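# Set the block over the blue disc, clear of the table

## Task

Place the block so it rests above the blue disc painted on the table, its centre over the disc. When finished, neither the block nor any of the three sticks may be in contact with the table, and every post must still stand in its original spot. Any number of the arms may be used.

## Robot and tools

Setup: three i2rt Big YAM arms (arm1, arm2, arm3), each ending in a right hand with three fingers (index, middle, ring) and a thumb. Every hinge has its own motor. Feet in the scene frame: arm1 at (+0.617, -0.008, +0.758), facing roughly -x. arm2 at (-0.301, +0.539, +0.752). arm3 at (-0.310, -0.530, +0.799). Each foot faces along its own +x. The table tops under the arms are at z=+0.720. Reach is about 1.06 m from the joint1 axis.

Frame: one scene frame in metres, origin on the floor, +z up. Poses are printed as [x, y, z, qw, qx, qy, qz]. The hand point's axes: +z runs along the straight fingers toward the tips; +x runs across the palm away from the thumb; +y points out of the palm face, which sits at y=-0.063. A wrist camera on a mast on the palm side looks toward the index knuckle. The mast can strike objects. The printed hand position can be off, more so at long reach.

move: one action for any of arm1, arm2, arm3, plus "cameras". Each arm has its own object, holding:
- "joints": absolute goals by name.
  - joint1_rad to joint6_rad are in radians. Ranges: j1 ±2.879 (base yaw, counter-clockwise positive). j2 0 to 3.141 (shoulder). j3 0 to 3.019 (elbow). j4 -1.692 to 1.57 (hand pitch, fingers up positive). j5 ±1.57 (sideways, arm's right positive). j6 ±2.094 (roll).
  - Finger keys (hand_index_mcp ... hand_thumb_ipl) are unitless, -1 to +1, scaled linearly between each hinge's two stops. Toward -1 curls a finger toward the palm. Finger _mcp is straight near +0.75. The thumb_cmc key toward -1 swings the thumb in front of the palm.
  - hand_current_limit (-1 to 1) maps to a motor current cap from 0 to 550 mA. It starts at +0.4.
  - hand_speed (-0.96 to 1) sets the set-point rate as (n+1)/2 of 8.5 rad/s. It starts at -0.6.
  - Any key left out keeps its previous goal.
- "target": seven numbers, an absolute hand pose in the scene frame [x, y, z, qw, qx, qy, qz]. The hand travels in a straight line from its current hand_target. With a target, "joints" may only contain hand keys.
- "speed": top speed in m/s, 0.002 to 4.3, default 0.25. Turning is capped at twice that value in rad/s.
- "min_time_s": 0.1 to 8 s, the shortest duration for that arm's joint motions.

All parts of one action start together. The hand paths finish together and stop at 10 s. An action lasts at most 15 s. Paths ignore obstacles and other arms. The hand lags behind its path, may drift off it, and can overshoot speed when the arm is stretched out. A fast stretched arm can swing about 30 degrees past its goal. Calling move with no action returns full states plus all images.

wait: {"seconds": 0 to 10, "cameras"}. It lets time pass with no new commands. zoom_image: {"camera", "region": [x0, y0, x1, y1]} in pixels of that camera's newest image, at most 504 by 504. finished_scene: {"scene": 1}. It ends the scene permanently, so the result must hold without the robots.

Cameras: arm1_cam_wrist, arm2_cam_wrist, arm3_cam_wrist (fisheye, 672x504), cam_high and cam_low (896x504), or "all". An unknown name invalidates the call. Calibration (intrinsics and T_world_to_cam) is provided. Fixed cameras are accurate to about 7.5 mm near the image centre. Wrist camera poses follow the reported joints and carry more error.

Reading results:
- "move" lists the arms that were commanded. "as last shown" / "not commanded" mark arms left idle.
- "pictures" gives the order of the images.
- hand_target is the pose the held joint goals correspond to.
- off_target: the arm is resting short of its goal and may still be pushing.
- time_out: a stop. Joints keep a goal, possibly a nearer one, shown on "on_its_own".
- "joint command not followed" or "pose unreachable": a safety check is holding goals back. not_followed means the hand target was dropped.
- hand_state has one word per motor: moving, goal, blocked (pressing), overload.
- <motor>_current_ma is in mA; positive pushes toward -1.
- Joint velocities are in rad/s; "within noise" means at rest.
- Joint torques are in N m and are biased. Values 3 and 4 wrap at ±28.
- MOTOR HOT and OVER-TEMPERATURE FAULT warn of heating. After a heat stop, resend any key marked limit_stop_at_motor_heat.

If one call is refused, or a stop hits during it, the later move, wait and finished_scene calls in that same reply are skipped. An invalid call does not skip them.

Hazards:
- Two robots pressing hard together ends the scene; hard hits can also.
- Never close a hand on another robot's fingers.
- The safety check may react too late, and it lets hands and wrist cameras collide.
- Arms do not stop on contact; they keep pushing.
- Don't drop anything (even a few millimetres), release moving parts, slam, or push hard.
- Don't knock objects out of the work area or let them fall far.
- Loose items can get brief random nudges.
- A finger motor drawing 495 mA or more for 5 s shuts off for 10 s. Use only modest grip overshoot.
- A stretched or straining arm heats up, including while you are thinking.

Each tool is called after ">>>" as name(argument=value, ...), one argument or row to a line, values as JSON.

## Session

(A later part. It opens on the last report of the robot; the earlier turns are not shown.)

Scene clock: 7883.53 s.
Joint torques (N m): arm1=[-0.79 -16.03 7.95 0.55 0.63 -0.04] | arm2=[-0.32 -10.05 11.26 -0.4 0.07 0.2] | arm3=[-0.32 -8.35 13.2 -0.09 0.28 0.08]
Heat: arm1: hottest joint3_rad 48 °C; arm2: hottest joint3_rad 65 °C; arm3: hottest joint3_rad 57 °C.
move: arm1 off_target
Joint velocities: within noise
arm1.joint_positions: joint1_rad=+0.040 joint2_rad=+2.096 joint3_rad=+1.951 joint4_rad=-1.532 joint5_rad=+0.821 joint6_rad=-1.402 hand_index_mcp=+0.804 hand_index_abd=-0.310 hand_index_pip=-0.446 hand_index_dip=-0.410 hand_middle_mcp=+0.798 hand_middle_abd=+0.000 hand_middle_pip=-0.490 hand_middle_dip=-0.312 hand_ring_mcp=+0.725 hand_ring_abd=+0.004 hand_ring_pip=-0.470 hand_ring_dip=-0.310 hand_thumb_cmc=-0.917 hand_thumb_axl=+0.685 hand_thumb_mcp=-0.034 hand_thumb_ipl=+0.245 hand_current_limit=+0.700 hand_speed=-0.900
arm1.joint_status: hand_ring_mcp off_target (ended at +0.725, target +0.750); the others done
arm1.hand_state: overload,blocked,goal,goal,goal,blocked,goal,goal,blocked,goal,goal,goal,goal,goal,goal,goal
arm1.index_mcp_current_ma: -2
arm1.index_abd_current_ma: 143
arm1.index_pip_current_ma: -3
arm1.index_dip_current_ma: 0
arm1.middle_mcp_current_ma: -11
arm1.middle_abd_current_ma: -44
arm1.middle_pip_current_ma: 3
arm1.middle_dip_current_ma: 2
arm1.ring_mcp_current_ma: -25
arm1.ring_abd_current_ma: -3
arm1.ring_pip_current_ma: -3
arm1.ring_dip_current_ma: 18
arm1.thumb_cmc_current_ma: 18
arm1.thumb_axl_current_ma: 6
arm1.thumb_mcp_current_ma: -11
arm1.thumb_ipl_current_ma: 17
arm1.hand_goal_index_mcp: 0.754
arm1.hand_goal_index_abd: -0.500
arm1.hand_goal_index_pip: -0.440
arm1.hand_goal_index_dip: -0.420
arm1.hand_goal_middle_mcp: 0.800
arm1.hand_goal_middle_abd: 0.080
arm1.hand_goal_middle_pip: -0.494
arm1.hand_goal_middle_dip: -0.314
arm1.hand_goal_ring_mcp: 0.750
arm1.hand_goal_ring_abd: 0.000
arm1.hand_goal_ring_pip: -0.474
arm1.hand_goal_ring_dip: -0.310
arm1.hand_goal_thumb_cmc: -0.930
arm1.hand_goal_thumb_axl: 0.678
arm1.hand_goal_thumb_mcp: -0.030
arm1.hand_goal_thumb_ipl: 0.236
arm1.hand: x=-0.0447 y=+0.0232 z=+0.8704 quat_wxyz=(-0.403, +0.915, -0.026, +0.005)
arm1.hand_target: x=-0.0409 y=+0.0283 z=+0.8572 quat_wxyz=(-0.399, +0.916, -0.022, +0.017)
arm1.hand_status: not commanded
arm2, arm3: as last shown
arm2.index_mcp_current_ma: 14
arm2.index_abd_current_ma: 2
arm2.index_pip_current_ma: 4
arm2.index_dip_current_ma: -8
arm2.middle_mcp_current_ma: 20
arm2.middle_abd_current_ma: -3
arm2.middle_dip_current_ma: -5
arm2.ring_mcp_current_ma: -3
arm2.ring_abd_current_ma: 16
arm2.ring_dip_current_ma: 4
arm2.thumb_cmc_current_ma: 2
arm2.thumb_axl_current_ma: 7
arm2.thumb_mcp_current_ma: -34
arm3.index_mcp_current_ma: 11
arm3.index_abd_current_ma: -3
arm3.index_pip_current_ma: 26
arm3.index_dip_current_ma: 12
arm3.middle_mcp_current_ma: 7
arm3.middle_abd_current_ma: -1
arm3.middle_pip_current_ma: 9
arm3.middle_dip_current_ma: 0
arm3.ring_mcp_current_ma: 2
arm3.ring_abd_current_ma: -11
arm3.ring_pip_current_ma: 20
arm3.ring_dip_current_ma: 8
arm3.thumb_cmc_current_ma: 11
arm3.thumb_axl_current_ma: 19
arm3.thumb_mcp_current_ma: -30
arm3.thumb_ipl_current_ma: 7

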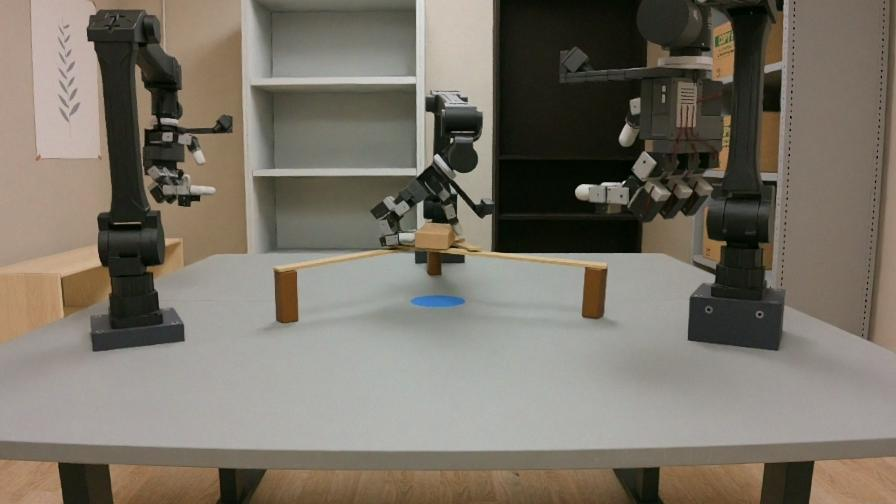

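>>> move(
  arm1={"joints": {"hand_middle_mcp": 0.90, "hand_middle_pip": -0.50, "hand_middle_dip": -0.33, "hand_ring_mcp": 0.88, "hand_ring_pip": -0.49, "hand_ring_dip": -0.33, "hand_index_pip": -0.46, "hand_index_dip": -0.43, "hand_thumb_mcp": 0.01, "hand_thumb_ipl": 0.22}},
  cameras=["cam_low", "cam_high"],
)

>>> zoom_image(
  camera="cam_low",
  region=[390, 220, 480, 269],
)

>>> zoom_image(
  camera="cam_high",
  region=[410, 210, 500, 300],
)

Scene clock: 7892.23 s.
Joint torques (N m): arm1=[-0.79 -15.97 8.38 0.47 0.71 -0.05] | arm2=[-0.38 -9.99 11.28 -0.4 0.06 0.21] | arm3=[-0.32 -8.29 13.19 -0.06 0.29 0.08]
Heat: arm1: hottest joint3_rad 48 °C; arm2: hottest joint3_rad 65 °C; arm3: hottest joint3_rad 57 °C.
move: arm1 off_target
Joint velocities: within noise
arm1.joint_positions: joint1_rad=+0.040 joint2_rad=+2.096 joint3_rad=+1.945 joint4_rad=-1.530 joint5_rad=+0.819 joint6_rad=-1.402 hand_index_mcp=+0.810 hand_index_abd=-0.314 hand_index_pip=-0.456 hand_index_dip=-0.418 hand_middle_mcp=+0.830 hand_middle_abd=+0.000 hand_middle_pip=-0.496 hand_middle_dip=-0.319 hand_ring_mcp=+0.828 hand_ring_abd=+0.004 hand_ring_pip=-0.471 hand_ring_dip=-0.316 hand_thumb_cmc=-0.917 hand_thumb_axl=+0.685 hand_thumb_mcp=-0.010 hand_thumb_ipl=+0.226 hand_current_limit=+0.700 hand_speed=-0.900
arm1.joint_status: hand_middle_mcp off_target (ended at +0.830, target +0.900); hand_ring_mcp off_target (ended at +0.828, target +0.880); hand_thumb_mcp off_target (ended at -0.010, target +0.010); the others done
arm1.hand_state: overload,blocked,goal,goal,blocked,blocked,goal,goal,blocked,goal,goal,goal,goal,goal,blocked,goal
arm1.index_mcp_current_ma: -5
arm1.index_abd_current_ma: 138
arm1.index_pip_current_ma: 8
arm1.index_dip_current_ma: 9
arm1.middle_mcp_current_ma: -89
arm1.middle_abd_current_ma: -48
arm1.middle_pip_current_ma: 6
arm1.middle_dip_current_ma: 10
arm1.ring_mcp_current_ma: -53
arm1.ring_abd_current_ma: -5
arm1.ring_pip_current_ma: 19
arm1.ring_dip_current_ma: 28
arm1.thumb_cmc_current_ma: 23
arm1.thumb_axl_current_ma: 14
arm1.thumb_mcp_current_ma: -35
arm1.thumb_ipl_current_ma: 12
arm1.hand_goal_index_mcp: 0.754
arm1.hand_goal_index_abd: -0.500
arm1.hand_goal_index_pip: -0.460
arm1.hand_goal_index_dip: -0.430
arm1.hand_goal_middle_mcp: 0.900
arm1.hand_goal_middle_abd: 0.080
arm1.hand_goal_middle_pip: -0.500
arm1.hand_goal_middle_dip: -0.330
arm1.hand_goal_ring_mcp: 0.880
arm1.hand_goal_ring_abd: 0.000
arm1.hand_goal_ring_pip: -0.490
arm1.hand_goal_ring_dip: -0.330
arm1.hand_goal_thumb_cmc: -0.930
arm1.hand_goal_thumb_axl: 0.678
arm1.hand_goal_thumb_mcp: 0.010
arm1.hand_goal_thumb_ipl: 0.220
arm1.hand: x=-0.0435 y=+0.0229 z=+0.8683 quat_wxyz=(-0.402, +0.915, -0.026, +0.006)
arm1.hand_target: x=-0.0408 y=+0.0283 z=+0.8571 quat_wxyz=(-0.399, +0.916, -0.022, +0.017)
arm1.hand_status: not commanded
arm2, arm3: as last shown
arm2.index_mcp_current_ma: 10
arm2.index_abd_current_ma: 1
arm2.index_pip_current_ma: 12
arm2.index_dip_current_ma: -9
arm2.middle_mcp_current_ma: 13
arm2.middle_abd_current_ma: -2
arm2.middle_dip_current_ma: -1
arm2.ring_mcp_current_ma: -2
arm2.ring_pip_current_ma: 10
arm2.ring_dip_current_ma: 3
arm2.thumb_cmc_current_ma: 0
arm2.thumb_axl_current_ma: 9
arm2.thumb_mcp_current_ma: -29
arm2.thumb_ipl_current_ma: -12
arm3.index_mcp_current_ma: 22
arm3.index_abd_current_ma: -21
arm3.index_pip_current_ma: 24
arm3.index_dip_current_ma: 6
arm3.middle_mcp_current_ma: 10
arm3.middle_pip_current_ma: 8
arm3.middle_dip_current_ma: 23
arm3.ring_mcp_current_ma: -6
arm3.ring_abd_current_ma: -17
arm3.ring_pip_current_ma: 17
arm3.ring_dip_current_ma: 9
arm3.thumb_cmc_current_ma: 12
arm3.thumb_axl_current_ma: 8
arm3.thumb_mcp_current_ma: -25
pictures: cam_high, cam_low

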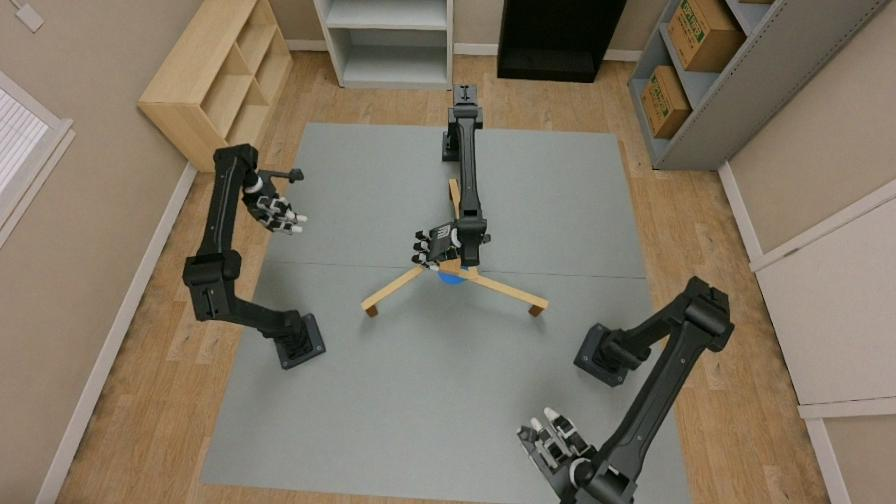

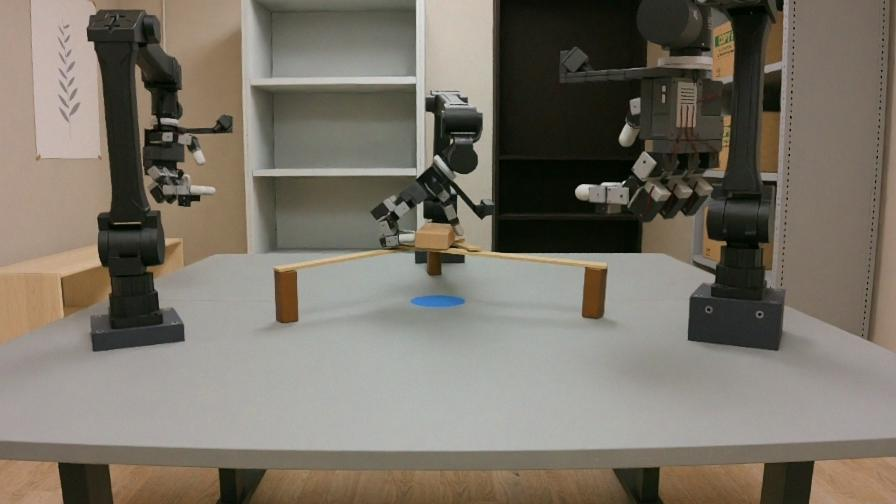

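Scaled by 5.600 from the camera's image (finer frame: 1280x720).

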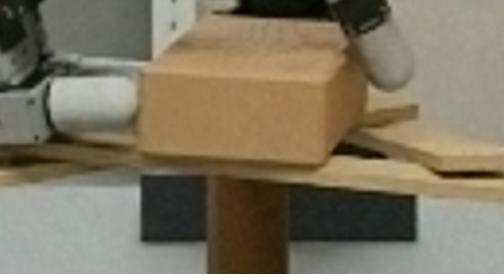

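Scaled by 5.600 from the camera's image (finer frame: 1280x720).

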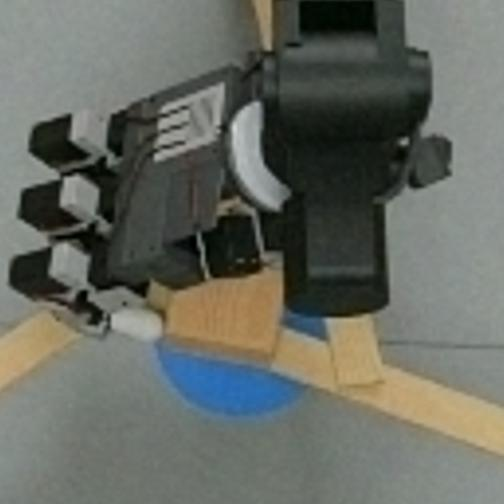

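>>> move(
  arm1={"target": [-0.041, 0.0285, 0.870, -0.3992, 0.9164, -0.0225, 0.0165], "speed": 0.03},
  cameras=["cam_low"],
)

>>> zoom_image(
  camera="cam_low",
  region=[390, 220, 480, 269],
)

Scene clock: 7900.90 s.
Joint torques (N m): arm1=[-0.85 -16.44 10.4 -0.31 0.72 -0.06] | arm2=[-0.44 -10.05 11.28 -0.4 0.07 0.2] | arm3=[-0.21 -8.41 13.24 -0.08 0.29 0.07]
Heat: arm1: hottest joint3_rad 47 °C; arm2: hottest joint3_rad 65 °C; arm3: hottest joint3_rad 57 °C.
move: arm1 done
Joint velocities: within noise
arm1.joint_positions: joint1_rad=+0.040 joint2_rad=+2.096 joint3_rad=+1.945 joint4_rad=-1.540 joint5_rad=+0.819 joint6_rad=-1.402 hand_index_mcp=+0.810 hand_index_abd=-0.314 hand_index_pip=-0.456 hand_index_dip=-0.418 hand_middle_mcp=+0.830 hand_middle_abd=+0.000 hand_middle_pip=-0.496 hand_middle_dip=-0.319 hand_ring_mcp=+0.828 hand_ring_abd=+0.004 hand_ring_pip=-0.471 hand_ring_dip=-0.316 hand_thumb_cmc=-0.917 hand_thumb_axl=+0.685 hand_thumb_mcp=-0.010 hand_thumb_ipl=+0.226 hand_current_limit=+0.700 hand_speed=-0.900
arm1.joint_status: not commanded
arm1.hand_state: overload,blocked,goal,goal,blocked,blocked,goal,goal,blocked,goal,goal,goal,goal,goal,blocked,goal
arm1.index_mcp_current_ma: -2
arm1.index_abd_current_ma: 142
arm1.index_pip_current_ma: 3
arm1.index_dip_current_ma: 3
arm1.middle_mcp_current_ma: -94
arm1.middle_abd_current_ma: -48
arm1.middle_pip_current_ma: 1
arm1.middle_dip_current_ma: 12
arm1.ring_mcp_current_ma: -57
arm1.ring_abd_current_ma: -5
arm1.ring_pip_current_ma: 17
arm1.ring_dip_current_ma: 23
arm1.thumb_cmc_current_ma: 16
arm1.thumb_axl_current_ma: 16
arm1.thumb_mcp_current_ma: -35
arm1.thumb_ipl_current_ma: 8
arm1.hand_goal_index_mcp: 0.754
arm1.hand_goal_index_abd: -0.500
arm1.hand_goal_index_pip: -0.460
arm1.hand_goal_index_dip: -0.430
arm1.hand_goal_middle_mcp: 0.900
arm1.hand_goal_middle_abd: 0.080
arm1.hand_goal_middle_pip: -0.500
arm1.hand_goal_middle_dip: -0.330
arm1.hand_goal_ring_mcp: 0.880
arm1.hand_goal_ring_abd: 0.000
arm1.hand_goal_ring_pip: -0.490
arm1.hand_goal_ring_dip: -0.330
arm1.hand_goal_thumb_cmc: -0.930
arm1.hand_goal_thumb_axl: 0.678
arm1.hand_goal_thumb_mcp: 0.010
arm1.hand_goal_thumb_ipl: 0.220
arm1.hand: x=-0.0410 y=+0.0231 z=+0.8682 quat_wxyz=(-0.402, +0.915, -0.024, +0.011)
arm1.hand_target: x=-0.0409 y=+0.0284 z=+0.8699 quat_wxyz=(-0.399, +0.916, -0.022, +0.016)
arm1.hand_status: done (0.006 m and 0.8 deg from the pose sent, 0.006 m and 1.3 deg at the start)
arm2.joint_positions: joint1_rad=+1.300 joint2_rad=+1.396 joint3_rad=+1.355 joint4_rad=-1.565 joint5_rad=-0.005 joint6_rad=+1.931 hand_index_mcp=+0.252 hand_index_abd=-0.006 hand_index_pip=-0.181 hand_index_dip=+0.696 hand_middle_mcp=+0.253 hand_middle_abd=-0.005 hand_middle_pip=-0.181 hand_middle_dip=+0.701 hand_ring_mcp=+0.978 hand_ring_abd=+0.005 hand_ring_pip=-0.895 hand_ring_dip=-0.650 hand_thumb_cmc=-0.572 hand_thumb_axl=+0.681 hand_thumb_mcp=+0.109 hand_thumb_ipl=-0.404 hand_current_limit=+0.700 hand_speed=-0.850
arm2.joint_status: not commanded
arm2.hand_state: goal,goal,goal,goal,goal,goal,goal,goal,goal,goal,goal,goal,goal,goal,goal,goal
arm2.index_mcp_current_ma: 12
arm2.index_abd_current_ma: 1
arm2.index_pip_current_ma: 8
arm2.index_dip_current_ma: -4
arm2.middle_mcp_current_ma: 21
arm2.middle_abd_current_ma: -3
arm2.middle_pip_current_ma: 5
arm2.middle_dip_current_ma: 2
arm2.ring_mcp_current_ma: 1
arm2.ring_abd_current_ma: 15
arm2.ring_pip_current_ma: 14
arm2.ring_dip_current_ma: 6
arm2.thumb_cmc_current_ma: 5
arm2.thumb_axl_current_ma: 9
arm2.thumb_mcp_current_ma: -28
arm2.thumb_ipl_current_ma: -15
arm2.hand_goal_index_mcp: 0.246
arm2.hand_goal_index_abd: 0.000
arm2.hand_goal_index_pip: -0.190
arm2.hand_goal_index_dip: 0.696
arm2.hand_goal_middle_mcp: 0.246
arm2.hand_goal_middle_abd: 0.000
arm2.hand_goal_middle_pip: -0.190
arm2.hand_goal_middle_dip: 0.696
arm2.hand_goal_ring_mcp: 0.980
arm2.hand_goal_ring_abd: 0.000
arm2.hand_goal_ring_pip: -0.900
arm2.hand_goal_ring_dip: -0.650
arm2.hand_goal_thumb_cmc: -0.570
arm2.hand_goal_thumb_axl: 0.678
arm2.hand_goal_thumb_mcp: 0.120
arm2.hand_goal_thumb_ipl: -0.400
arm2.hand: x=+0.0502 y=+0.5553 z=+1.0048 quat_wxyz=(+0.006, +0.998, -0.058, -0.018)
arm2.hand_target: x=+0.0571 y=+0.5582 z=+1.0180 quat_wxyz=(+0.001, +0.998, -0.065, -0.002)
arm2.hand_status: not commanded
arm3: as last shown
arm3.index_mcp_current_ma: 32
arm3.index_abd_current_ma: -14
arm3.index_pip_current_ma: 11
arm3.index_dip_current_ma: 18
arm3.middle_mcp_current_ma: 21
arm3.middle_abd_current_ma: 3
arm3.middle_pip_current_ma: 17
arm3.middle_dip_current_ma: 16
arm3.ring_mcp_current_ma: 3
arm3.ring_abd_current_ma: -1
arm3.ring_pip_current_ma: 33
arm3.ring_dip_current_ma: 15
arm3.thumb_cmc_current_ma: 5
arm3.thumb_axl_current_ma: 10
arm3.thumb_mcp_current_ma: -28
arm3.thumb_ipl_current_ma: 13

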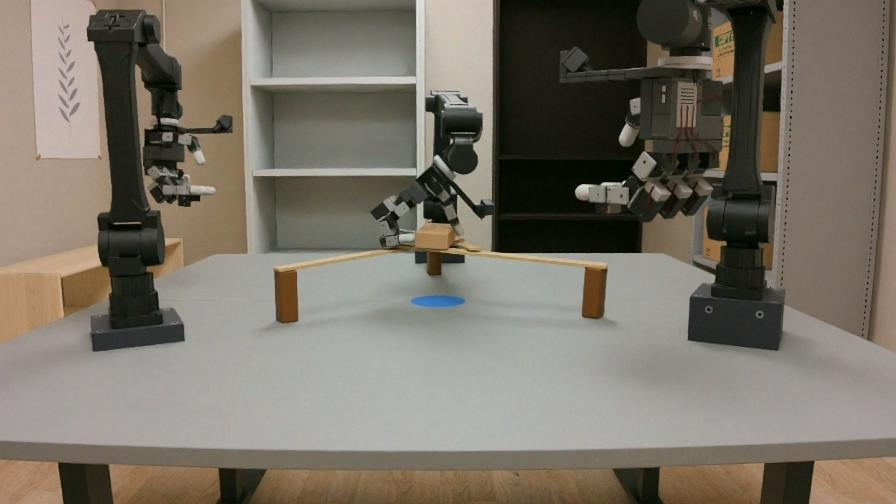

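Scaled by 5.600 from the camera's image (finer frame: 1280x720).

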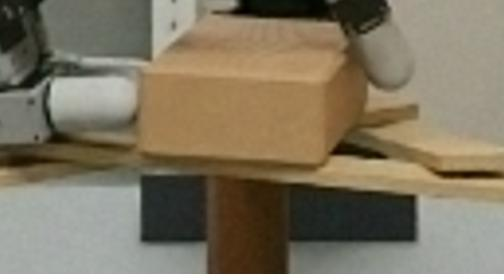

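>>> move(
  arm1={"joints": {"hand_middle_mcp": 1.0, "hand_middle_pip": -0.51, "hand_middle_dip": -0.35, "hand_ring_mcp": 1.0, "hand_ring_pip": -0.50, "hand_ring_dip": -0.35, "hand_index_pip": -0.48, "hand_index_dip": -0.45, "hand_thumb_mcp": 0.07, "hand_thumb_ipl": 0.19}},
  cameras=["cam_low", "cam_high", "arm1_cam_wrist"],
)

>>> zoom_image(
  camera="cam_low",
  region=[390, 220, 480, 269],
)

>>> zoom_image(
  camera="cam_high",
  region=[410, 210, 500, 300],
)

Scene clock: 7910.00 s.
Joint torques (N m): arm1=[-0.79 -16.5 10.4 -0.31 0.78 -0.06] | arm2=[-0.38 -9.93 11.28 -0.38 0.07 0.21] | arm3=[-0.26 -8.18 13.18 -0.06 0.29 0.09]
Heat: arm1: hottest joint3_rad 47 °C; arm2: hottest joint3_rad 65 °C; arm3: hottest joint3_rad 57 °C.
move: arm1 off_target
Joint velocities: within noise
arm1.joint_positions: joint1_rad=+0.040 joint2_rad=+2.096 joint3_rad=+1.945 joint4_rad=-1.540 joint5_rad=+0.818 joint6_rad=-1.402 hand_index_mcp=+0.821 hand_index_abd=-0.320 hand_index_pip=-0.468 hand_index_dip=-0.434 hand_middle_mcp=+0.898 hand_middle_abd=+0.000 hand_middle_pip=-0.504 hand_middle_dip=-0.338 hand_ring_mcp=+0.943 hand_ring_abd=+0.004 hand_ring_pip=-0.483 hand_ring_dip=-0.336 hand_thumb_cmc=-0.917 hand_thumb_axl=+0.685 hand_thumb_mcp=+0.048 hand_thumb_ipl=+0.196 hand_current_limit=+0.700 hand_speed=-0.900
arm1.joint_status: hand_middle_mcp off_target (ended at +0.898, target +1.000); hand_ring_mcp off_target (ended at +0.943, target +1.000); hand_thumb_mcp off_target (ended at +0.048, target +0.070); the others done
arm1.hand_state: overload,blocked,goal,goal,blocked,blocked,goal,goal,blocked,goal,goal,goal,goal,goal,blocked,goal
arm1.index_mcp_current_ma: -4
arm1.index_abd_current_ma: 142
arm1.index_pip_current_ma: 9
arm1.index_dip_current_ma: 8
arm1.middle_mcp_current_ma: -131
arm1.middle_abd_current_ma: -47
arm1.middle_pip_current_ma: 5
arm1.middle_dip_current_ma: 12
arm1.ring_mcp_current_ma: -66
arm1.ring_abd_current_ma: -7
arm1.ring_pip_current_ma: 9
arm1.ring_dip_current_ma: 26
arm1.thumb_cmc_current_ma: 21
arm1.thumb_axl_current_ma: 16
arm1.thumb_mcp_current_ma: -38
arm1.thumb_ipl_current_ma: 7
arm1.hand_goal_index_mcp: 0.754
arm1.hand_goal_index_abd: -0.500
arm1.hand_goal_index_pip: -0.480
arm1.hand_goal_index_dip: -0.450
arm1.hand_goal_middle_mcp: 1.000
arm1.hand_goal_middle_abd: 0.080
arm1.hand_goal_middle_pip: -0.510
arm1.hand_goal_middle_dip: -0.350
arm1.hand_goal_ring_mcp: 1.000
arm1.hand_goal_ring_abd: 0.000
arm1.hand_goal_ring_pip: -0.500
arm1.hand_goal_ring_dip: -0.350
arm1.hand_goal_thumb_cmc: -0.930
arm1.hand_goal_thumb_axl: 0.678
arm1.hand_goal_thumb_mcp: 0.070
arm1.hand_goal_thumb_ipl: 0.190
arm1.hand: x=-0.0410 y=+0.0229 z=+0.8681 quat_wxyz=(-0.402, +0.915, -0.024, +0.011)
arm1.hand_target: x=-0.0410 y=+0.0284 z=+0.8700 quat_wxyz=(-0.399, +0.916, -0.022, +0.016)
arm1.hand_status: not commanded
arm2: as last shown
arm2.index_mcp_current_ma: 15
arm2.index_abd_current_ma: -5
arm2.index_pip_current_ma: 11
arm2.index_dip_current_ma: -8
arm2.middle_mcp_current_ma: 17
arm2.middle_abd_current_ma: 3
arm2.middle_pip_current_ma: 2
arm2.ring_mcp_current_ma: -4
arm2.ring_abd_current_ma: 12
arm2.ring_pip_current_ma: 16
arm2.ring_dip_current_ma: 3
arm2.thumb_axl_current_ma: 2
arm2.thumb_mcp_current_ma: -30
arm2.thumb_ipl_current_ma: -16
arm3.joint_positions: joint1_rad=+1.498 joint2_rad=+1.410 joint3_rad=+1.281 joint4_rad=-1.482 joint5_rad=-0.003 joint6_rad=+1.941 hand_index_mcp=+0.256 hand_index_abd=-0.008 hand_index_pip=-0.178 hand_index_dip=+0.697 hand_middle_mcp=+0.256 hand_middle_abd=-0.008 hand_middle_pip=-0.175 hand_middle_dip=+0.695 hand_ring_mcp=+0.255 hand_ring_abd=-0.010 hand_ring_pip=-0.174 hand_ring_dip=+0.702 hand_thumb_cmc=-0.571 hand_thumb_axl=+0.683 hand_thumb_mcp=+0.100 hand_thumb_ipl=-0.346 hand_current_limit=+0.700 hand_speed=-0.850
arm3.joint_status: not commanded
arm3.hand_state: goal,goal,goal,goal,goal,goal,goal,goal,goal,goal,goal,goal,goal,goal,blocked,goal
arm3.index_mcp_current_ma: 14
arm3.index_abd_current_ma: -6
arm3.index_pip_current_ma: 14
arm3.index_dip_current_ma: 2
arm3.middle_mcp_current_ma: 8
arm3.middle_abd_current_ma: 7
arm3.middle_pip_current_ma: 7
arm3.middle_dip_current_ma: 4
arm3.ring_mcp_current_ma: -2
arm3.ring_abd_current_ma: -7
arm3.ring_pip_current_ma: 23
arm3.ring_dip_current_ma: 5
arm3.thumb_cmc_current_ma: 9
arm3.thumb_axl_current_ma: 18
arm3.thumb_mcp_current_ma: -11
arm3.thumb_ipl_current_ma: 0
arm3.hand_goal_index_mcp: 0.246
arm3.hand_goal_index_abd: 0.000
arm3.hand_goal_index_pip: -0.190
arm3.hand_goal_index_dip: 0.696
arm3.hand_goal_middle_mcp: 0.246
arm3.hand_goal_middle_abd: 0.000
arm3.hand_goal_middle_pip: -0.190
arm3.hand_goal_middle_dip: 0.696
arm3.hand_goal_ring_mcp: 0.246
arm3.hand_goal_ring_abd: 0.000
arm3.hand_goal_ring_pip: -0.190
arm3.hand_goal_ring_dip: 0.696
arm3.hand_goal_thumb_cmc: -0.570
arm3.hand_goal_thumb_axl: 0.678
arm3.hand_goal_thumb_mcp: 0.120
arm3.hand_goal_thumb_ipl: -0.344
arm3.hand: x=-0.5544 y=-0.2755 z=+1.0196 quat_wxyz=(+0.019, +0.467, +0.884, -0.006)
arm3.hand_target: x=-0.5612 y=-0.2723 z=+1.0311 quat_wxyz=(+0.007, +0.470, +0.882, -0.005)
arm3.hand_status: not commanded
pictures: arm1_cam_wrist, cam_high, cam_low
arm1_cam_wrist: T_world_to_cam=[[-0.79631, -0.4193, -0.43598, 0.38001], [-0.41901, -0.13746, 0.89752, -0.84262], [-0.43627, 0.89738, -0.06623, 0.14202]] pos_world=[0.0115, -0.08393, 0.93135]

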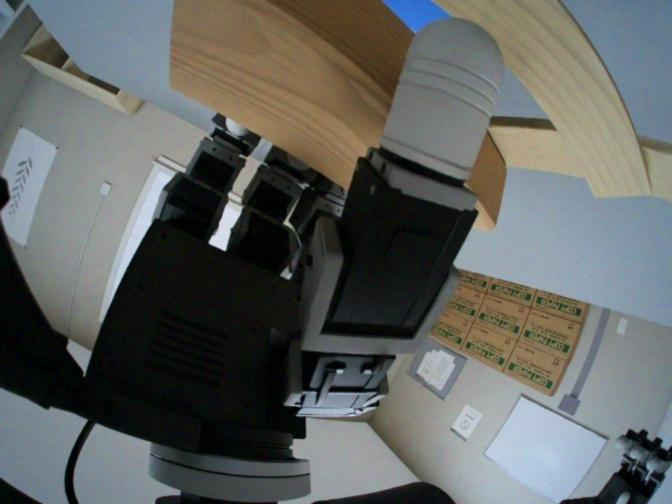

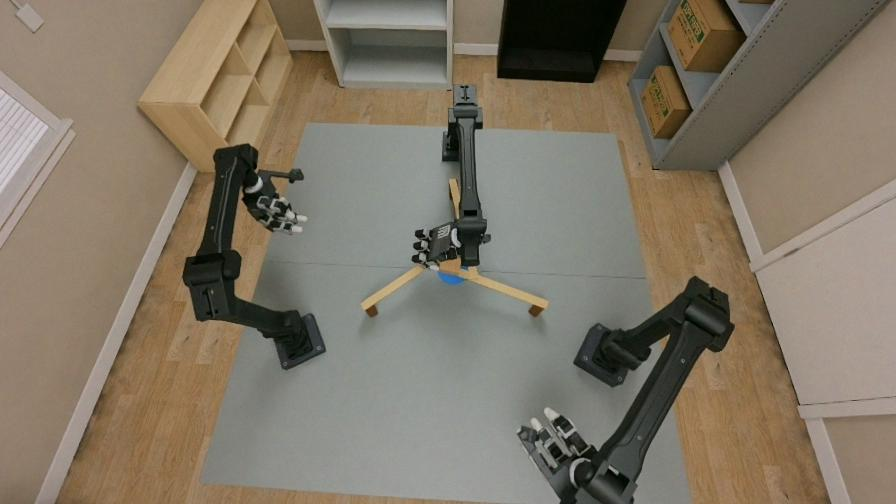

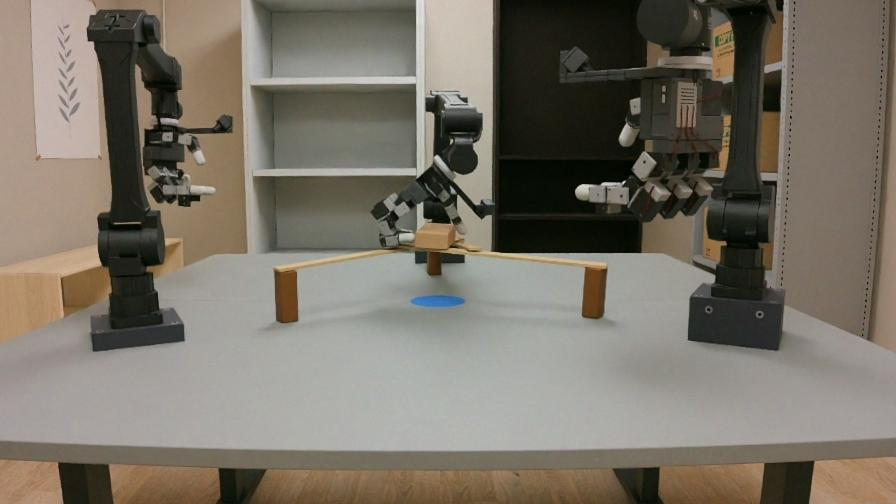

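Scaled by 5.600 from the camera's image (finer frame: 1280x720).

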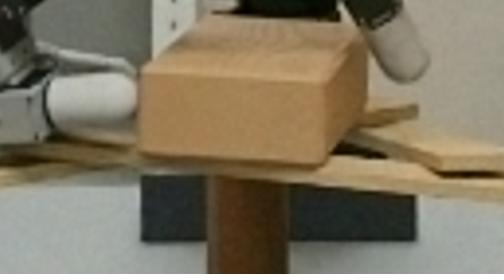

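Scaled by 5.600 from the camera's image (finer frame: 1280x720).

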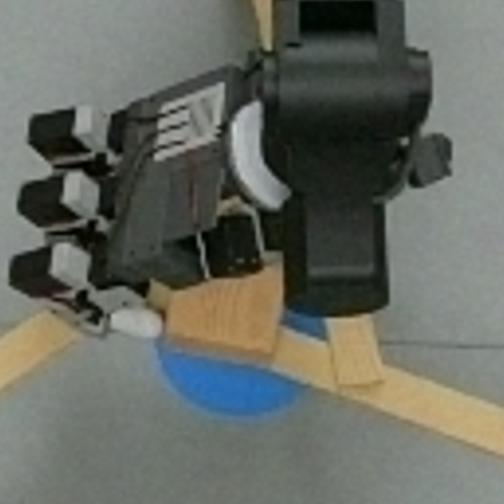

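>>> move(
  arm1={"target": [-0.041, 0.036, 0.882, -0.3992, 0.9164, -0.0225, 0.0165], "speed": 0.04},
  cameras=["cam_low", "cam_high", "arm1_cam_wrist"],
)

>>> zoom_image(
  camera="cam_low",
  region=[390, 220, 480, 269],
)

>>> zoom_image(
  camera="cam_high",
  region=[410, 210, 500, 300],
)

Scene clock: 7921.40 s.
Joint torques (N m): arm1=[-1.2 -17.2 11.71 -0.29 0.85 -0.11] | arm2=[-0.5 -9.99 11.29 -0.42 0.06 0.2] | arm3=[-0.32 -8.23 13.23 -0.05 0.29 0.09]
Heat: arm1: hottest joint3_rad 48 °C; arm2: hottest joint3_rad 65 °C; arm3: hottest joint3_rad 57 °C.
move: arm1 off_target
Joint velocities: within noise
arm1.joint_positions: joint1_rad=+0.032 joint2_rad=+2.096 joint3_rad=+1.945 joint4_rad=-1.554 joint5_rad=+0.818 joint6_rad=-1.417 hand_index_mcp=+0.820 hand_index_abd=-0.326 hand_index_pip=-0.478 hand_index_dip=-0.434 hand_middle_mcp=+0.900 hand_middle_abd=+0.000 hand_middle_pip=-0.507 hand_middle_dip=-0.338 hand_ring_mcp=+0.943 hand_ring_abd=+0.004 hand_ring_pip=-0.483 hand_ring_dip=-0.336 hand_thumb_cmc=-0.917 hand_thumb_axl=+0.685 hand_thumb_mcp=+0.048 hand_thumb_ipl=+0.196 hand_current_limit=+0.700 hand_speed=-0.900
arm1.joint_status: not commanded
arm1.hand_state: overload,blocked,goal,goal,blocked,blocked,goal,goal,blocked,goal,goal,goal,goal,goal,blocked,goal
arm1.index_mcp_current_ma: -2
arm1.index_abd_current_ma: 136
arm1.index_pip_current_ma: 5
arm1.index_dip_current_ma: 13
arm1.middle_mcp_current_ma: -131
arm1.middle_abd_current_ma: -45
arm1.middle_pip_current_ma: 3
arm1.middle_dip_current_ma: 11
arm1.ring_mcp_current_ma: -64
arm1.ring_abd_current_ma: -5
arm1.ring_pip_current_ma: 12
arm1.ring_dip_current_ma: 24
arm1.thumb_cmc_current_ma: 21
arm1.thumb_axl_current_ma: 14
arm1.thumb_mcp_current_ma: -40
arm1.thumb_ipl_current_ma: 6
arm1.hand_goal_index_mcp: 0.754
arm1.hand_goal_index_abd: -0.500
arm1.hand_goal_index_pip: -0.480
arm1.hand_goal_index_dip: -0.450
arm1.hand_goal_middle_mcp: 1.000
arm1.hand_goal_middle_abd: 0.080
arm1.hand_goal_middle_pip: -0.510
arm1.hand_goal_middle_dip: -0.350
arm1.hand_goal_ring_mcp: 1.000
arm1.hand_goal_ring_abd: 0.000
arm1.hand_goal_ring_pip: -0.500
arm1.hand_goal_ring_dip: -0.350
arm1.hand_goal_thumb_cmc: -0.930
arm1.hand_goal_thumb_axl: 0.678
arm1.hand_goal_thumb_mcp: 0.070
arm1.hand_goal_thumb_ipl: 0.190
arm1.hand: x=-0.0359 y=+0.0278 z=+0.8679 quat_wxyz=(-0.402, +0.915, -0.018, +0.022)
arm1.hand_target: x=-0.0406 y=+0.0361 z=+0.8819 quat_wxyz=(-0.399, +0.916, -0.022, +0.016)
arm1.hand_status: off_target (0.017 m and 0.9 deg from the pose sent, 0.019 m and 0.7 deg at the start)
arm2, arm3: as last shown
arm2.index_mcp_current_ma: 13
arm2.index_abd_current_ma: 1
arm2.index_pip_current_ma: 12
arm2.index_dip_current_ma: -7
arm2.middle_abd_current_ma: -1
arm2.middle_pip_current_ma: 6
arm2.middle_dip_current_ma: -2
arm2.ring_mcp_current_ma: -2
arm2.ring_abd_current_ma: 18
arm2.ring_pip_current_ma: 11
arm2.ring_dip_current_ma: 5
arm2.thumb_cmc_current_ma: 4
arm2.thumb_mcp_current_ma: -22
arm2.thumb_ipl_current_ma: -15
arm3.index_mcp_current_ma: 27
arm3.index_abd_current_ma: -15
arm3.index_pip_current_ma: 3
arm3.index_dip_current_ma: 18
arm3.middle_mcp_current_ma: 7
arm3.middle_abd_current_ma: 0
arm3.middle_pip_current_ma: -3
arm3.middle_dip_current_ma: 5
arm3.ring_mcp_current_ma: -1
arm3.ring_abd_current_ma: -2
arm3.ring_pip_current_ma: 20
arm3.ring_dip_current_ma: 1
arm3.thumb_cmc_current_ma: -5
arm3.thumb_axl_current_ma: 1
arm3.thumb_mcp_current_ma: -17
arm3.thumb_ipl_current_ma: -1
pictures: arm1_cam_wrist, cam_high, cam_low
arm1_cam_wrist: T_world_to_cam=[[-0.78438, -0.42091, -0.45561, 0.40353], [-0.44081, -0.1385, 0.88685, -0.83111], [-0.43638, 0.89647, -0.07691, 0.14901]] pos_world=[0.01519, -0.07884, 0.93239]

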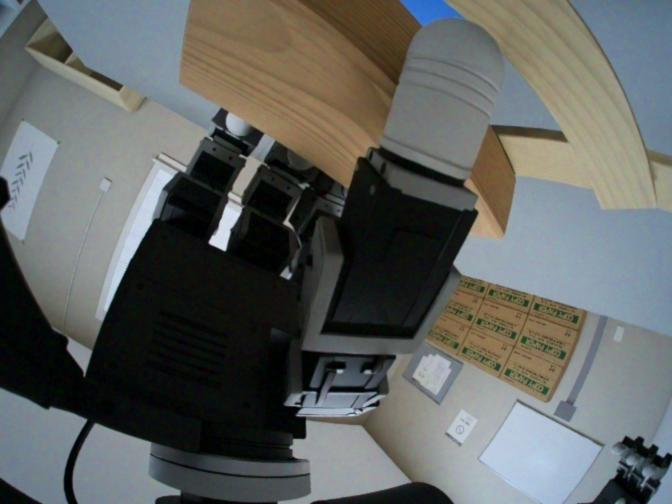

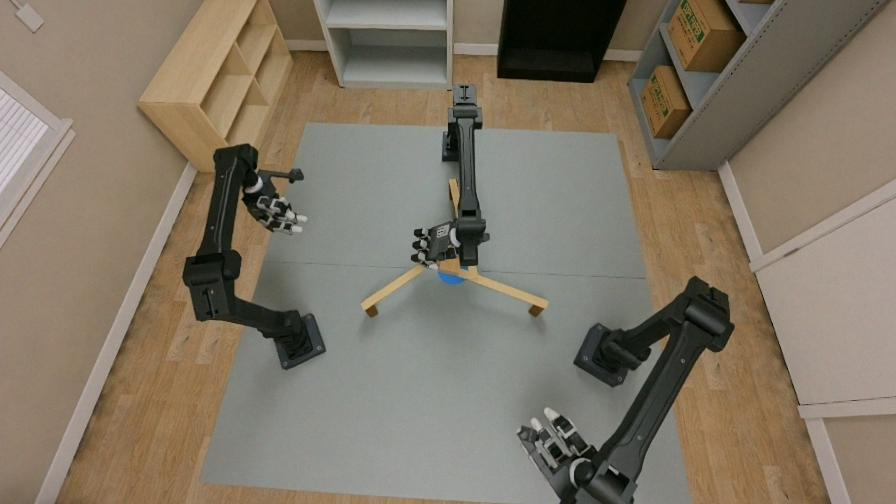

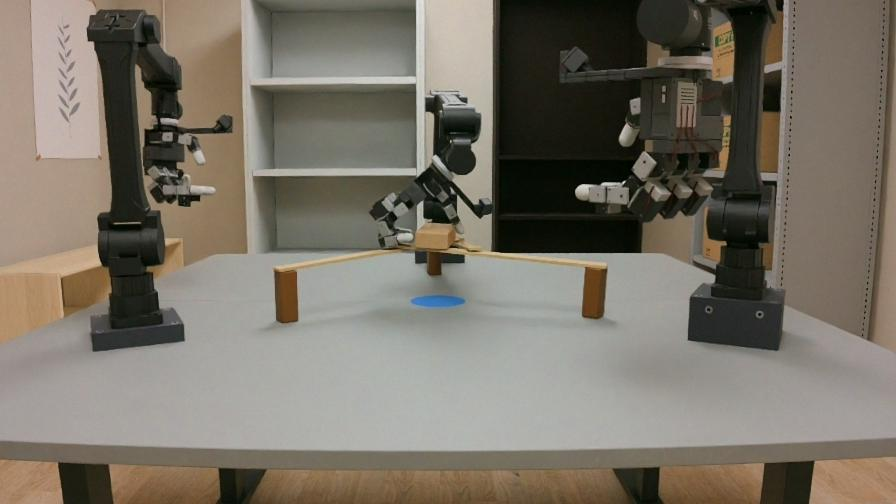

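Scaled by 5.600 from the camera's image (finer frame: 1280x720).

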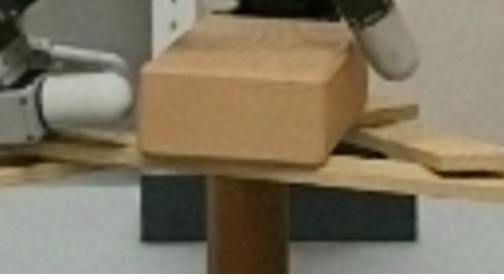

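Scaled by 5.600 from the camera's image (finer frame: 1280x720).

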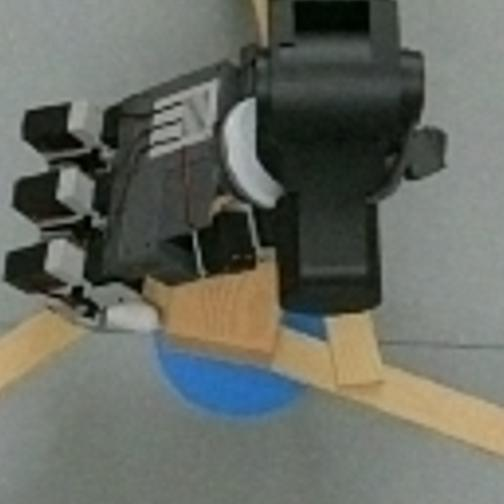

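>>> move(
  arm1={"target": [-0.044, 0.036, 0.905, -0.3992, 0.9164, -0.0240, 0.0100], "speed": 0.05},
  cameras=["cam_low", "cam_high", "arm1_cam_wrist"],
)

>>> zoom_image(
  camera="cam_low",
  region=[390, 220, 480, 269],
)

>>> zoom_image(
  camera="cam_high",
  region=[410, 210, 500, 300],
)

Scene clock: 7931.90 s.
Joint torques (N m): arm1=[-1.2 -18.02 13.11 -0.32 0.92 -0.08] | arm2=[-0.38 -10.05 11.28 -0.4 0.07 0.21] | arm3=[-0.32 -8.06 13.19 -0.03 0.3 0.09]
Heat: arm1: hottest joint3_rad 49 °C; arm2: hottest joint3_rad 65 °C; arm3: hottest joint3_rad 57 °C.
move: arm1 off_target
Joint velocities: within noise
arm1.joint_positions: joint1_rad=+0.032 joint2_rad=+2.096 joint3_rad=+1.970 joint4_rad=-1.591 joint5_rad=+0.818 joint6_rad=-1.421 hand_index_mcp=+0.817 hand_index_abd=-0.326 hand_index_pip=-0.479 hand_index_dip=-0.434 hand_middle_mcp=+0.902 hand_middle_abd=+0.000 hand_middle_pip=-0.507 hand_middle_dip=-0.338 hand_ring_mcp=+0.943 hand_ring_abd=+0.004 hand_ring_pip=-0.483 hand_ring_dip=-0.336 hand_thumb_cmc=-0.917 hand_thumb_axl=+0.685 hand_thumb_mcp=+0.048 hand_thumb_ipl=+0.196 hand_current_limit=+0.700 hand_speed=-0.900
arm1.joint_status: not commanded
arm1.hand_state: overload,blocked,goal,goal,blocked,blocked,goal,goal,blocked,goal,goal,goal,goal,goal,blocked,goal
arm1.index_mcp_current_ma: -4
arm1.index_abd_current_ma: 132
arm1.index_pip_current_ma: 0
arm1.index_dip_current_ma: 13
arm1.middle_mcp_current_ma: -117
arm1.middle_abd_current_ma: -47
arm1.middle_pip_current_ma: 5
arm1.middle_dip_current_ma: 7
arm1.ring_mcp_current_ma: -66
arm1.ring_abd_current_ma: -7
arm1.ring_pip_current_ma: 12
arm1.ring_dip_current_ma: 17
arm1.thumb_cmc_current_ma: 16
arm1.thumb_axl_current_ma: 14
arm1.thumb_mcp_current_ma: -34
arm1.thumb_ipl_current_ma: 9
arm1.hand_goal_index_mcp: 0.754
arm1.hand_goal_index_abd: -0.500
arm1.hand_goal_index_pip: -0.480
arm1.hand_goal_index_dip: -0.450
arm1.hand_goal_middle_mcp: 1.000
arm1.hand_goal_middle_abd: 0.080
arm1.hand_goal_middle_pip: -0.510
arm1.hand_goal_middle_dip: -0.350
arm1.hand_goal_ring_mcp: 1.000
arm1.hand_goal_ring_abd: 0.000
arm1.hand_goal_ring_pip: -0.500
arm1.hand_goal_ring_dip: -0.350
arm1.hand_goal_thumb_cmc: -0.930
arm1.hand_goal_thumb_axl: 0.678
arm1.hand_goal_thumb_mcp: 0.070
arm1.hand_goal_thumb_ipl: 0.190
arm1.hand: x=-0.0339 y=+0.0278 z=+0.8774 quat_wxyz=(-0.402, +0.915, -0.013, +0.028)
arm1.hand_target: x=-0.0429 y=+0.0362 z=+0.9048 quat_wxyz=(-0.400, +0.916, -0.024, +0.010)
arm1.hand_status: off_target (0.030 m and 2.4 deg from the pose sent, 0.039 m and 1.6 deg at the start)
arm2, arm3: as last shown
arm2.index_mcp_current_ma: 11
arm2.index_pip_current_ma: 7
arm2.middle_mcp_current_ma: 20
arm2.middle_abd_current_ma: -2
arm2.middle_pip_current_ma: 3
arm2.middle_dip_current_ma: 0
arm2.ring_mcp_current_ma: -5
arm2.ring_abd_current_ma: 13
arm2.ring_pip_current_ma: 16
arm2.ring_dip_current_ma: 3
arm2.thumb_cmc_current_ma: 3
arm2.thumb_axl_current_ma: 10
arm2.thumb_mcp_current_ma: -31
arm2.thumb_ipl_current_ma: -17
arm3.index_mcp_current_ma: 16
arm3.index_abd_current_ma: -9
arm3.index_pip_current_ma: 16
arm3.index_dip_current_ma: -4
arm3.middle_mcp_current_ma: -4
arm3.middle_abd_current_ma: 5
arm3.middle_pip_current_ma: 14
arm3.middle_dip_current_ma: -6
arm3.ring_mcp_current_ma: -4
arm3.ring_pip_current_ma: 3
arm3.ring_dip_current_ma: 9
arm3.thumb_cmc_current_ma: -9
arm3.thumb_axl_current_ma: 11
arm3.thumb_mcp_current_ma: -26
arm3.thumb_ipl_current_ma: -10
pictures: arm1_cam_wrist, cam_high, cam_low
arm1_cam_wrist: T_world_to_cam=[[-0.7765, -0.42289, -0.46713, 0.41992], [-0.45329, -0.14006, 0.88029, -0.83332], [-0.43769, 0.89529, -0.08293, 0.15593]] pos_world=[0.01659, -0.07874, 0.94265]

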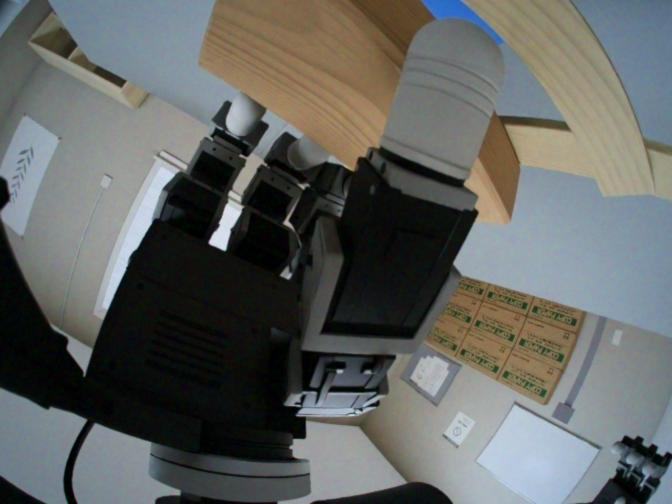

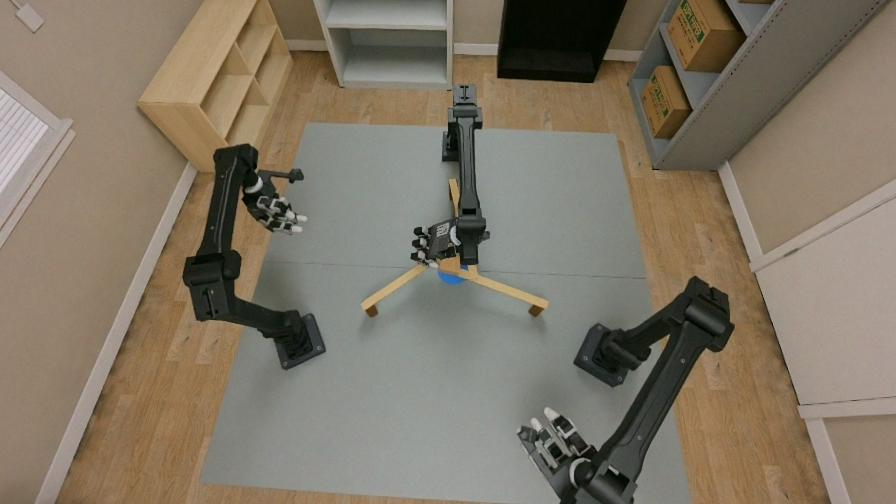

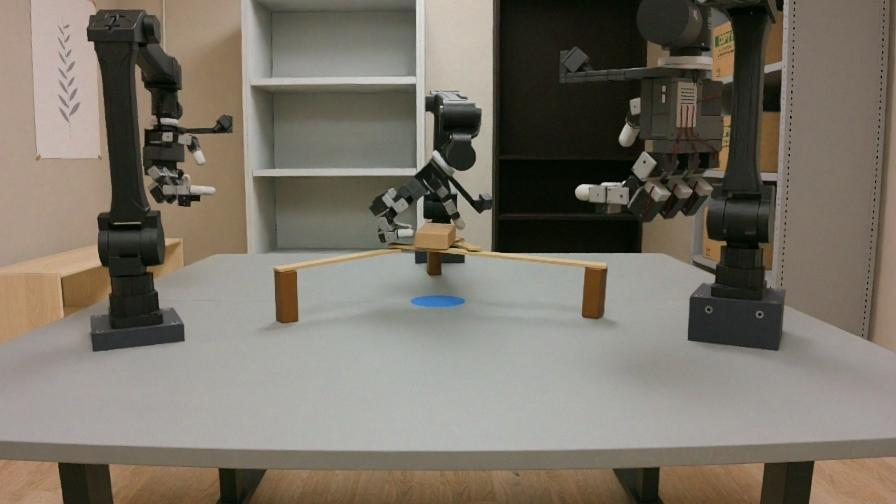

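Scaled by 5.600 from the camera's image (finer frame: 1280x720).

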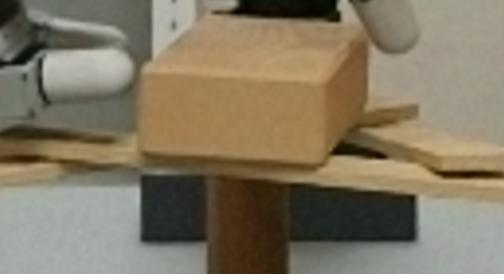

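Scaled by 5.600 from the camera's image (finer frame: 1280x720).

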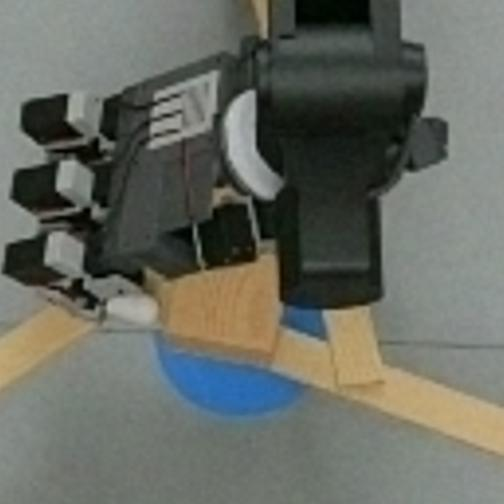

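Clear and stable. Continue lifting.

>>> move(
  arm1={"target": [-0.05, 0.038, 0.97, -0.3992, 0.9164, -0.0240, 0.0100], "speed": 0.08},
  cameras=["cam_low", "cam_high"],
)

>>> zoom_image(
  camera="cam_low",
  region=[370, 200, 500, 270],
)

Scene clock: 7938.67 s.
Joint torques (N m): arm1=[-1.26 -17.85 13.38 -0.18 0.89 -0.04] | arm2=[-0.38 -10.05 11.28 -0.4 0.06 0.2] | arm3=[-0.32 -8.29 13.2 -0.05 0.29 0.08]
Heat: arm1: hottest joint3_rad 51 °C; arm2: hottest joint3_rad 65 °C; arm3: hottest joint3_rad 57 °C.
move: arm1 off_target
Joint velocities: within noise
arm1.joint_positions: joint1_rad=+0.028 joint2_rad=+2.078 joint3_rad=+2.113 joint4_rad=-1.691 joint5_rad=+0.817 joint6_rad=-1.465 hand_index_mcp=+0.817 hand_index_abd=-0.326 hand_index_pip=-0.479 hand_index_dip=-0.434 hand_middle_mcp=+0.902 hand_middle_abd=+0.000 hand_middle_pip=-0.507 hand_middle_dip=-0.338 hand_ring_mcp=+0.943 hand_ring_abd=+0.009 hand_ring_pip=-0.483 hand_ring_dip=-0.336 hand_thumb_cmc=-0.917 hand_thumb_axl=+0.685 hand_thumb_mcp=+0.048 hand_thumb_ipl=+0.196 hand_current_limit=+0.700 hand_speed=-0.900
arm1.joint_status: not commanded
arm1.hand_state: overload,blocked,goal,goal,blocked,blocked,goal,goal,blocked,goal,goal,goal,goal,goal,blocked,goal
arm1.index_mcp_current_ma: -3
arm1.index_abd_current_ma: 125
arm1.index_pip_current_ma: 1
arm1.index_dip_current_ma: 10
arm1.middle_mcp_current_ma: -127
arm1.middle_abd_current_ma: -46
arm1.middle_pip_current_ma: 3
arm1.middle_dip_current_ma: 11
arm1.ring_mcp_current_ma: -65
arm1.ring_abd_current_ma: 1
arm1.ring_pip_current_ma: 10
arm1.ring_dip_current_ma: 25
arm1.thumb_cmc_current_ma: 17
arm1.thumb_axl_current_ma: 6
arm1.thumb_mcp_current_ma: -34
arm1.thumb_ipl_current_ma: 13
arm1.hand_goal_index_mcp: 0.754
arm1.hand_goal_index_abd: -0.500
arm1.hand_goal_index_pip: -0.480
arm1.hand_goal_index_dip: -0.450
arm1.hand_goal_middle_mcp: 1.000
arm1.hand_goal_middle_abd: 0.080
arm1.hand_goal_middle_pip: -0.510
arm1.hand_goal_middle_dip: -0.350
arm1.hand_goal_ring_mcp: 1.000
arm1.hand_goal_ring_abd: 0.000
arm1.hand_goal_ring_pip: -0.500
arm1.hand_goal_ring_dip: -0.350
arm1.hand_goal_thumb_cmc: -0.930
arm1.hand_goal_thumb_axl: 0.678
arm1.hand_goal_thumb_mcp: 0.070
arm1.hand_goal_thumb_ipl: 0.190
arm1.hand: x=-0.0434 y=+0.0289 z=+0.9428 quat_wxyz=(-0.399, +0.917, -0.008, +0.010)
arm1.hand_target: x=-0.0488 y=+0.0380 z=+0.9697 quat_wxyz=(-0.397, +0.918, -0.018, -0.008)
arm1.hand_status: off_target (0.029 m and 1.9 deg from the pose sent, 0.094 m and 2.4 deg at the start; a joint's target at an end of its range on 27 of 42 steps)
arm2, arm3: as last shown
arm2.index_mcp_current_ma: 12
arm2.index_pip_current_ma: 9
arm2.index_dip_current_ma: -9
arm2.middle_abd_current_ma: 0
arm2.middle_pip_current_ma: 2
arm2.middle_dip_current_ma: -2
arm2.ring_mcp_current_ma: -4
arm2.ring_abd_current_ma: 15
arm2.ring_pip_current_ma: 12
arm2.ring_dip_current_ma: 4
arm2.thumb_cmc_current_ma: 1
arm2.thumb_axl_current_ma: 8
arm2.thumb_mcp_current_ma: -30
arm2.thumb_ipl_current_ma: -14
arm3.index_mcp_current_ma: 23
arm3.index_abd_current_ma: 3
arm3.index_pip_current_ma: 7
arm3.index_dip_current_ma: 12
arm3.middle_mcp_current_ma: 11
arm3.middle_abd_current_ma: -2
arm3.middle_dip_current_ma: 19
arm3.ring_mcp_current_ma: -20
arm3.ring_abd_current_ma: -23
arm3.ring_pip_current_ma: 31
arm3.ring_dip_current_ma: -11
arm3.thumb_cmc_current_ma: 0
arm3.thumb_axl_current_ma: 14
arm3.thumb_mcp_current_ma: -19
arm3.thumb_ipl_current_ma: -1
pictures: cam_high, cam_low

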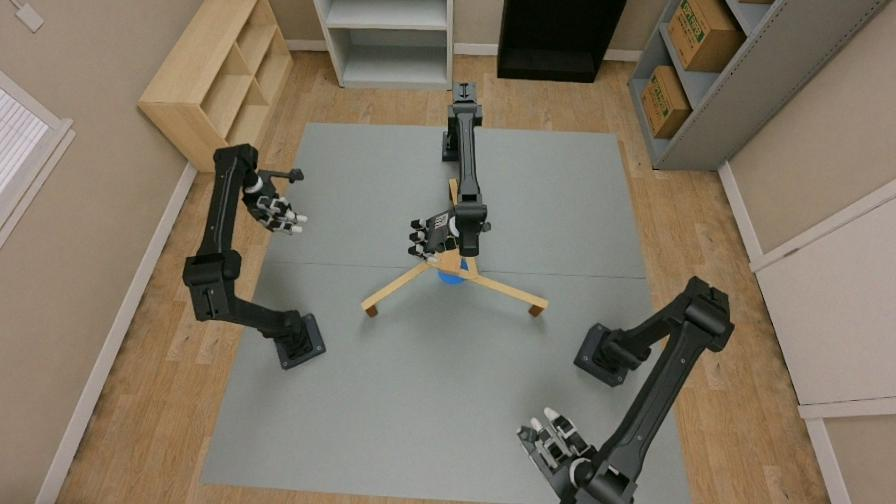

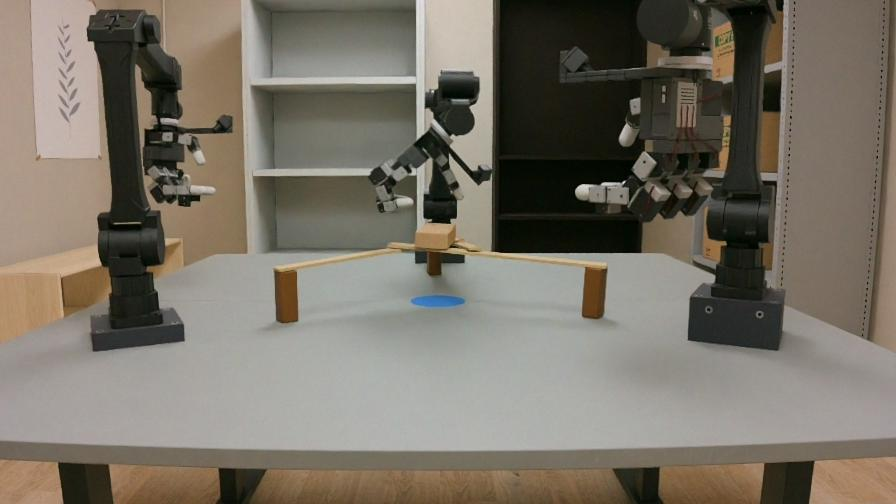

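Scaled by 3.877 from the camera's image (finer frame: 1280x720).

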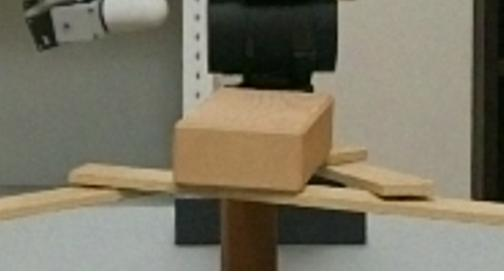

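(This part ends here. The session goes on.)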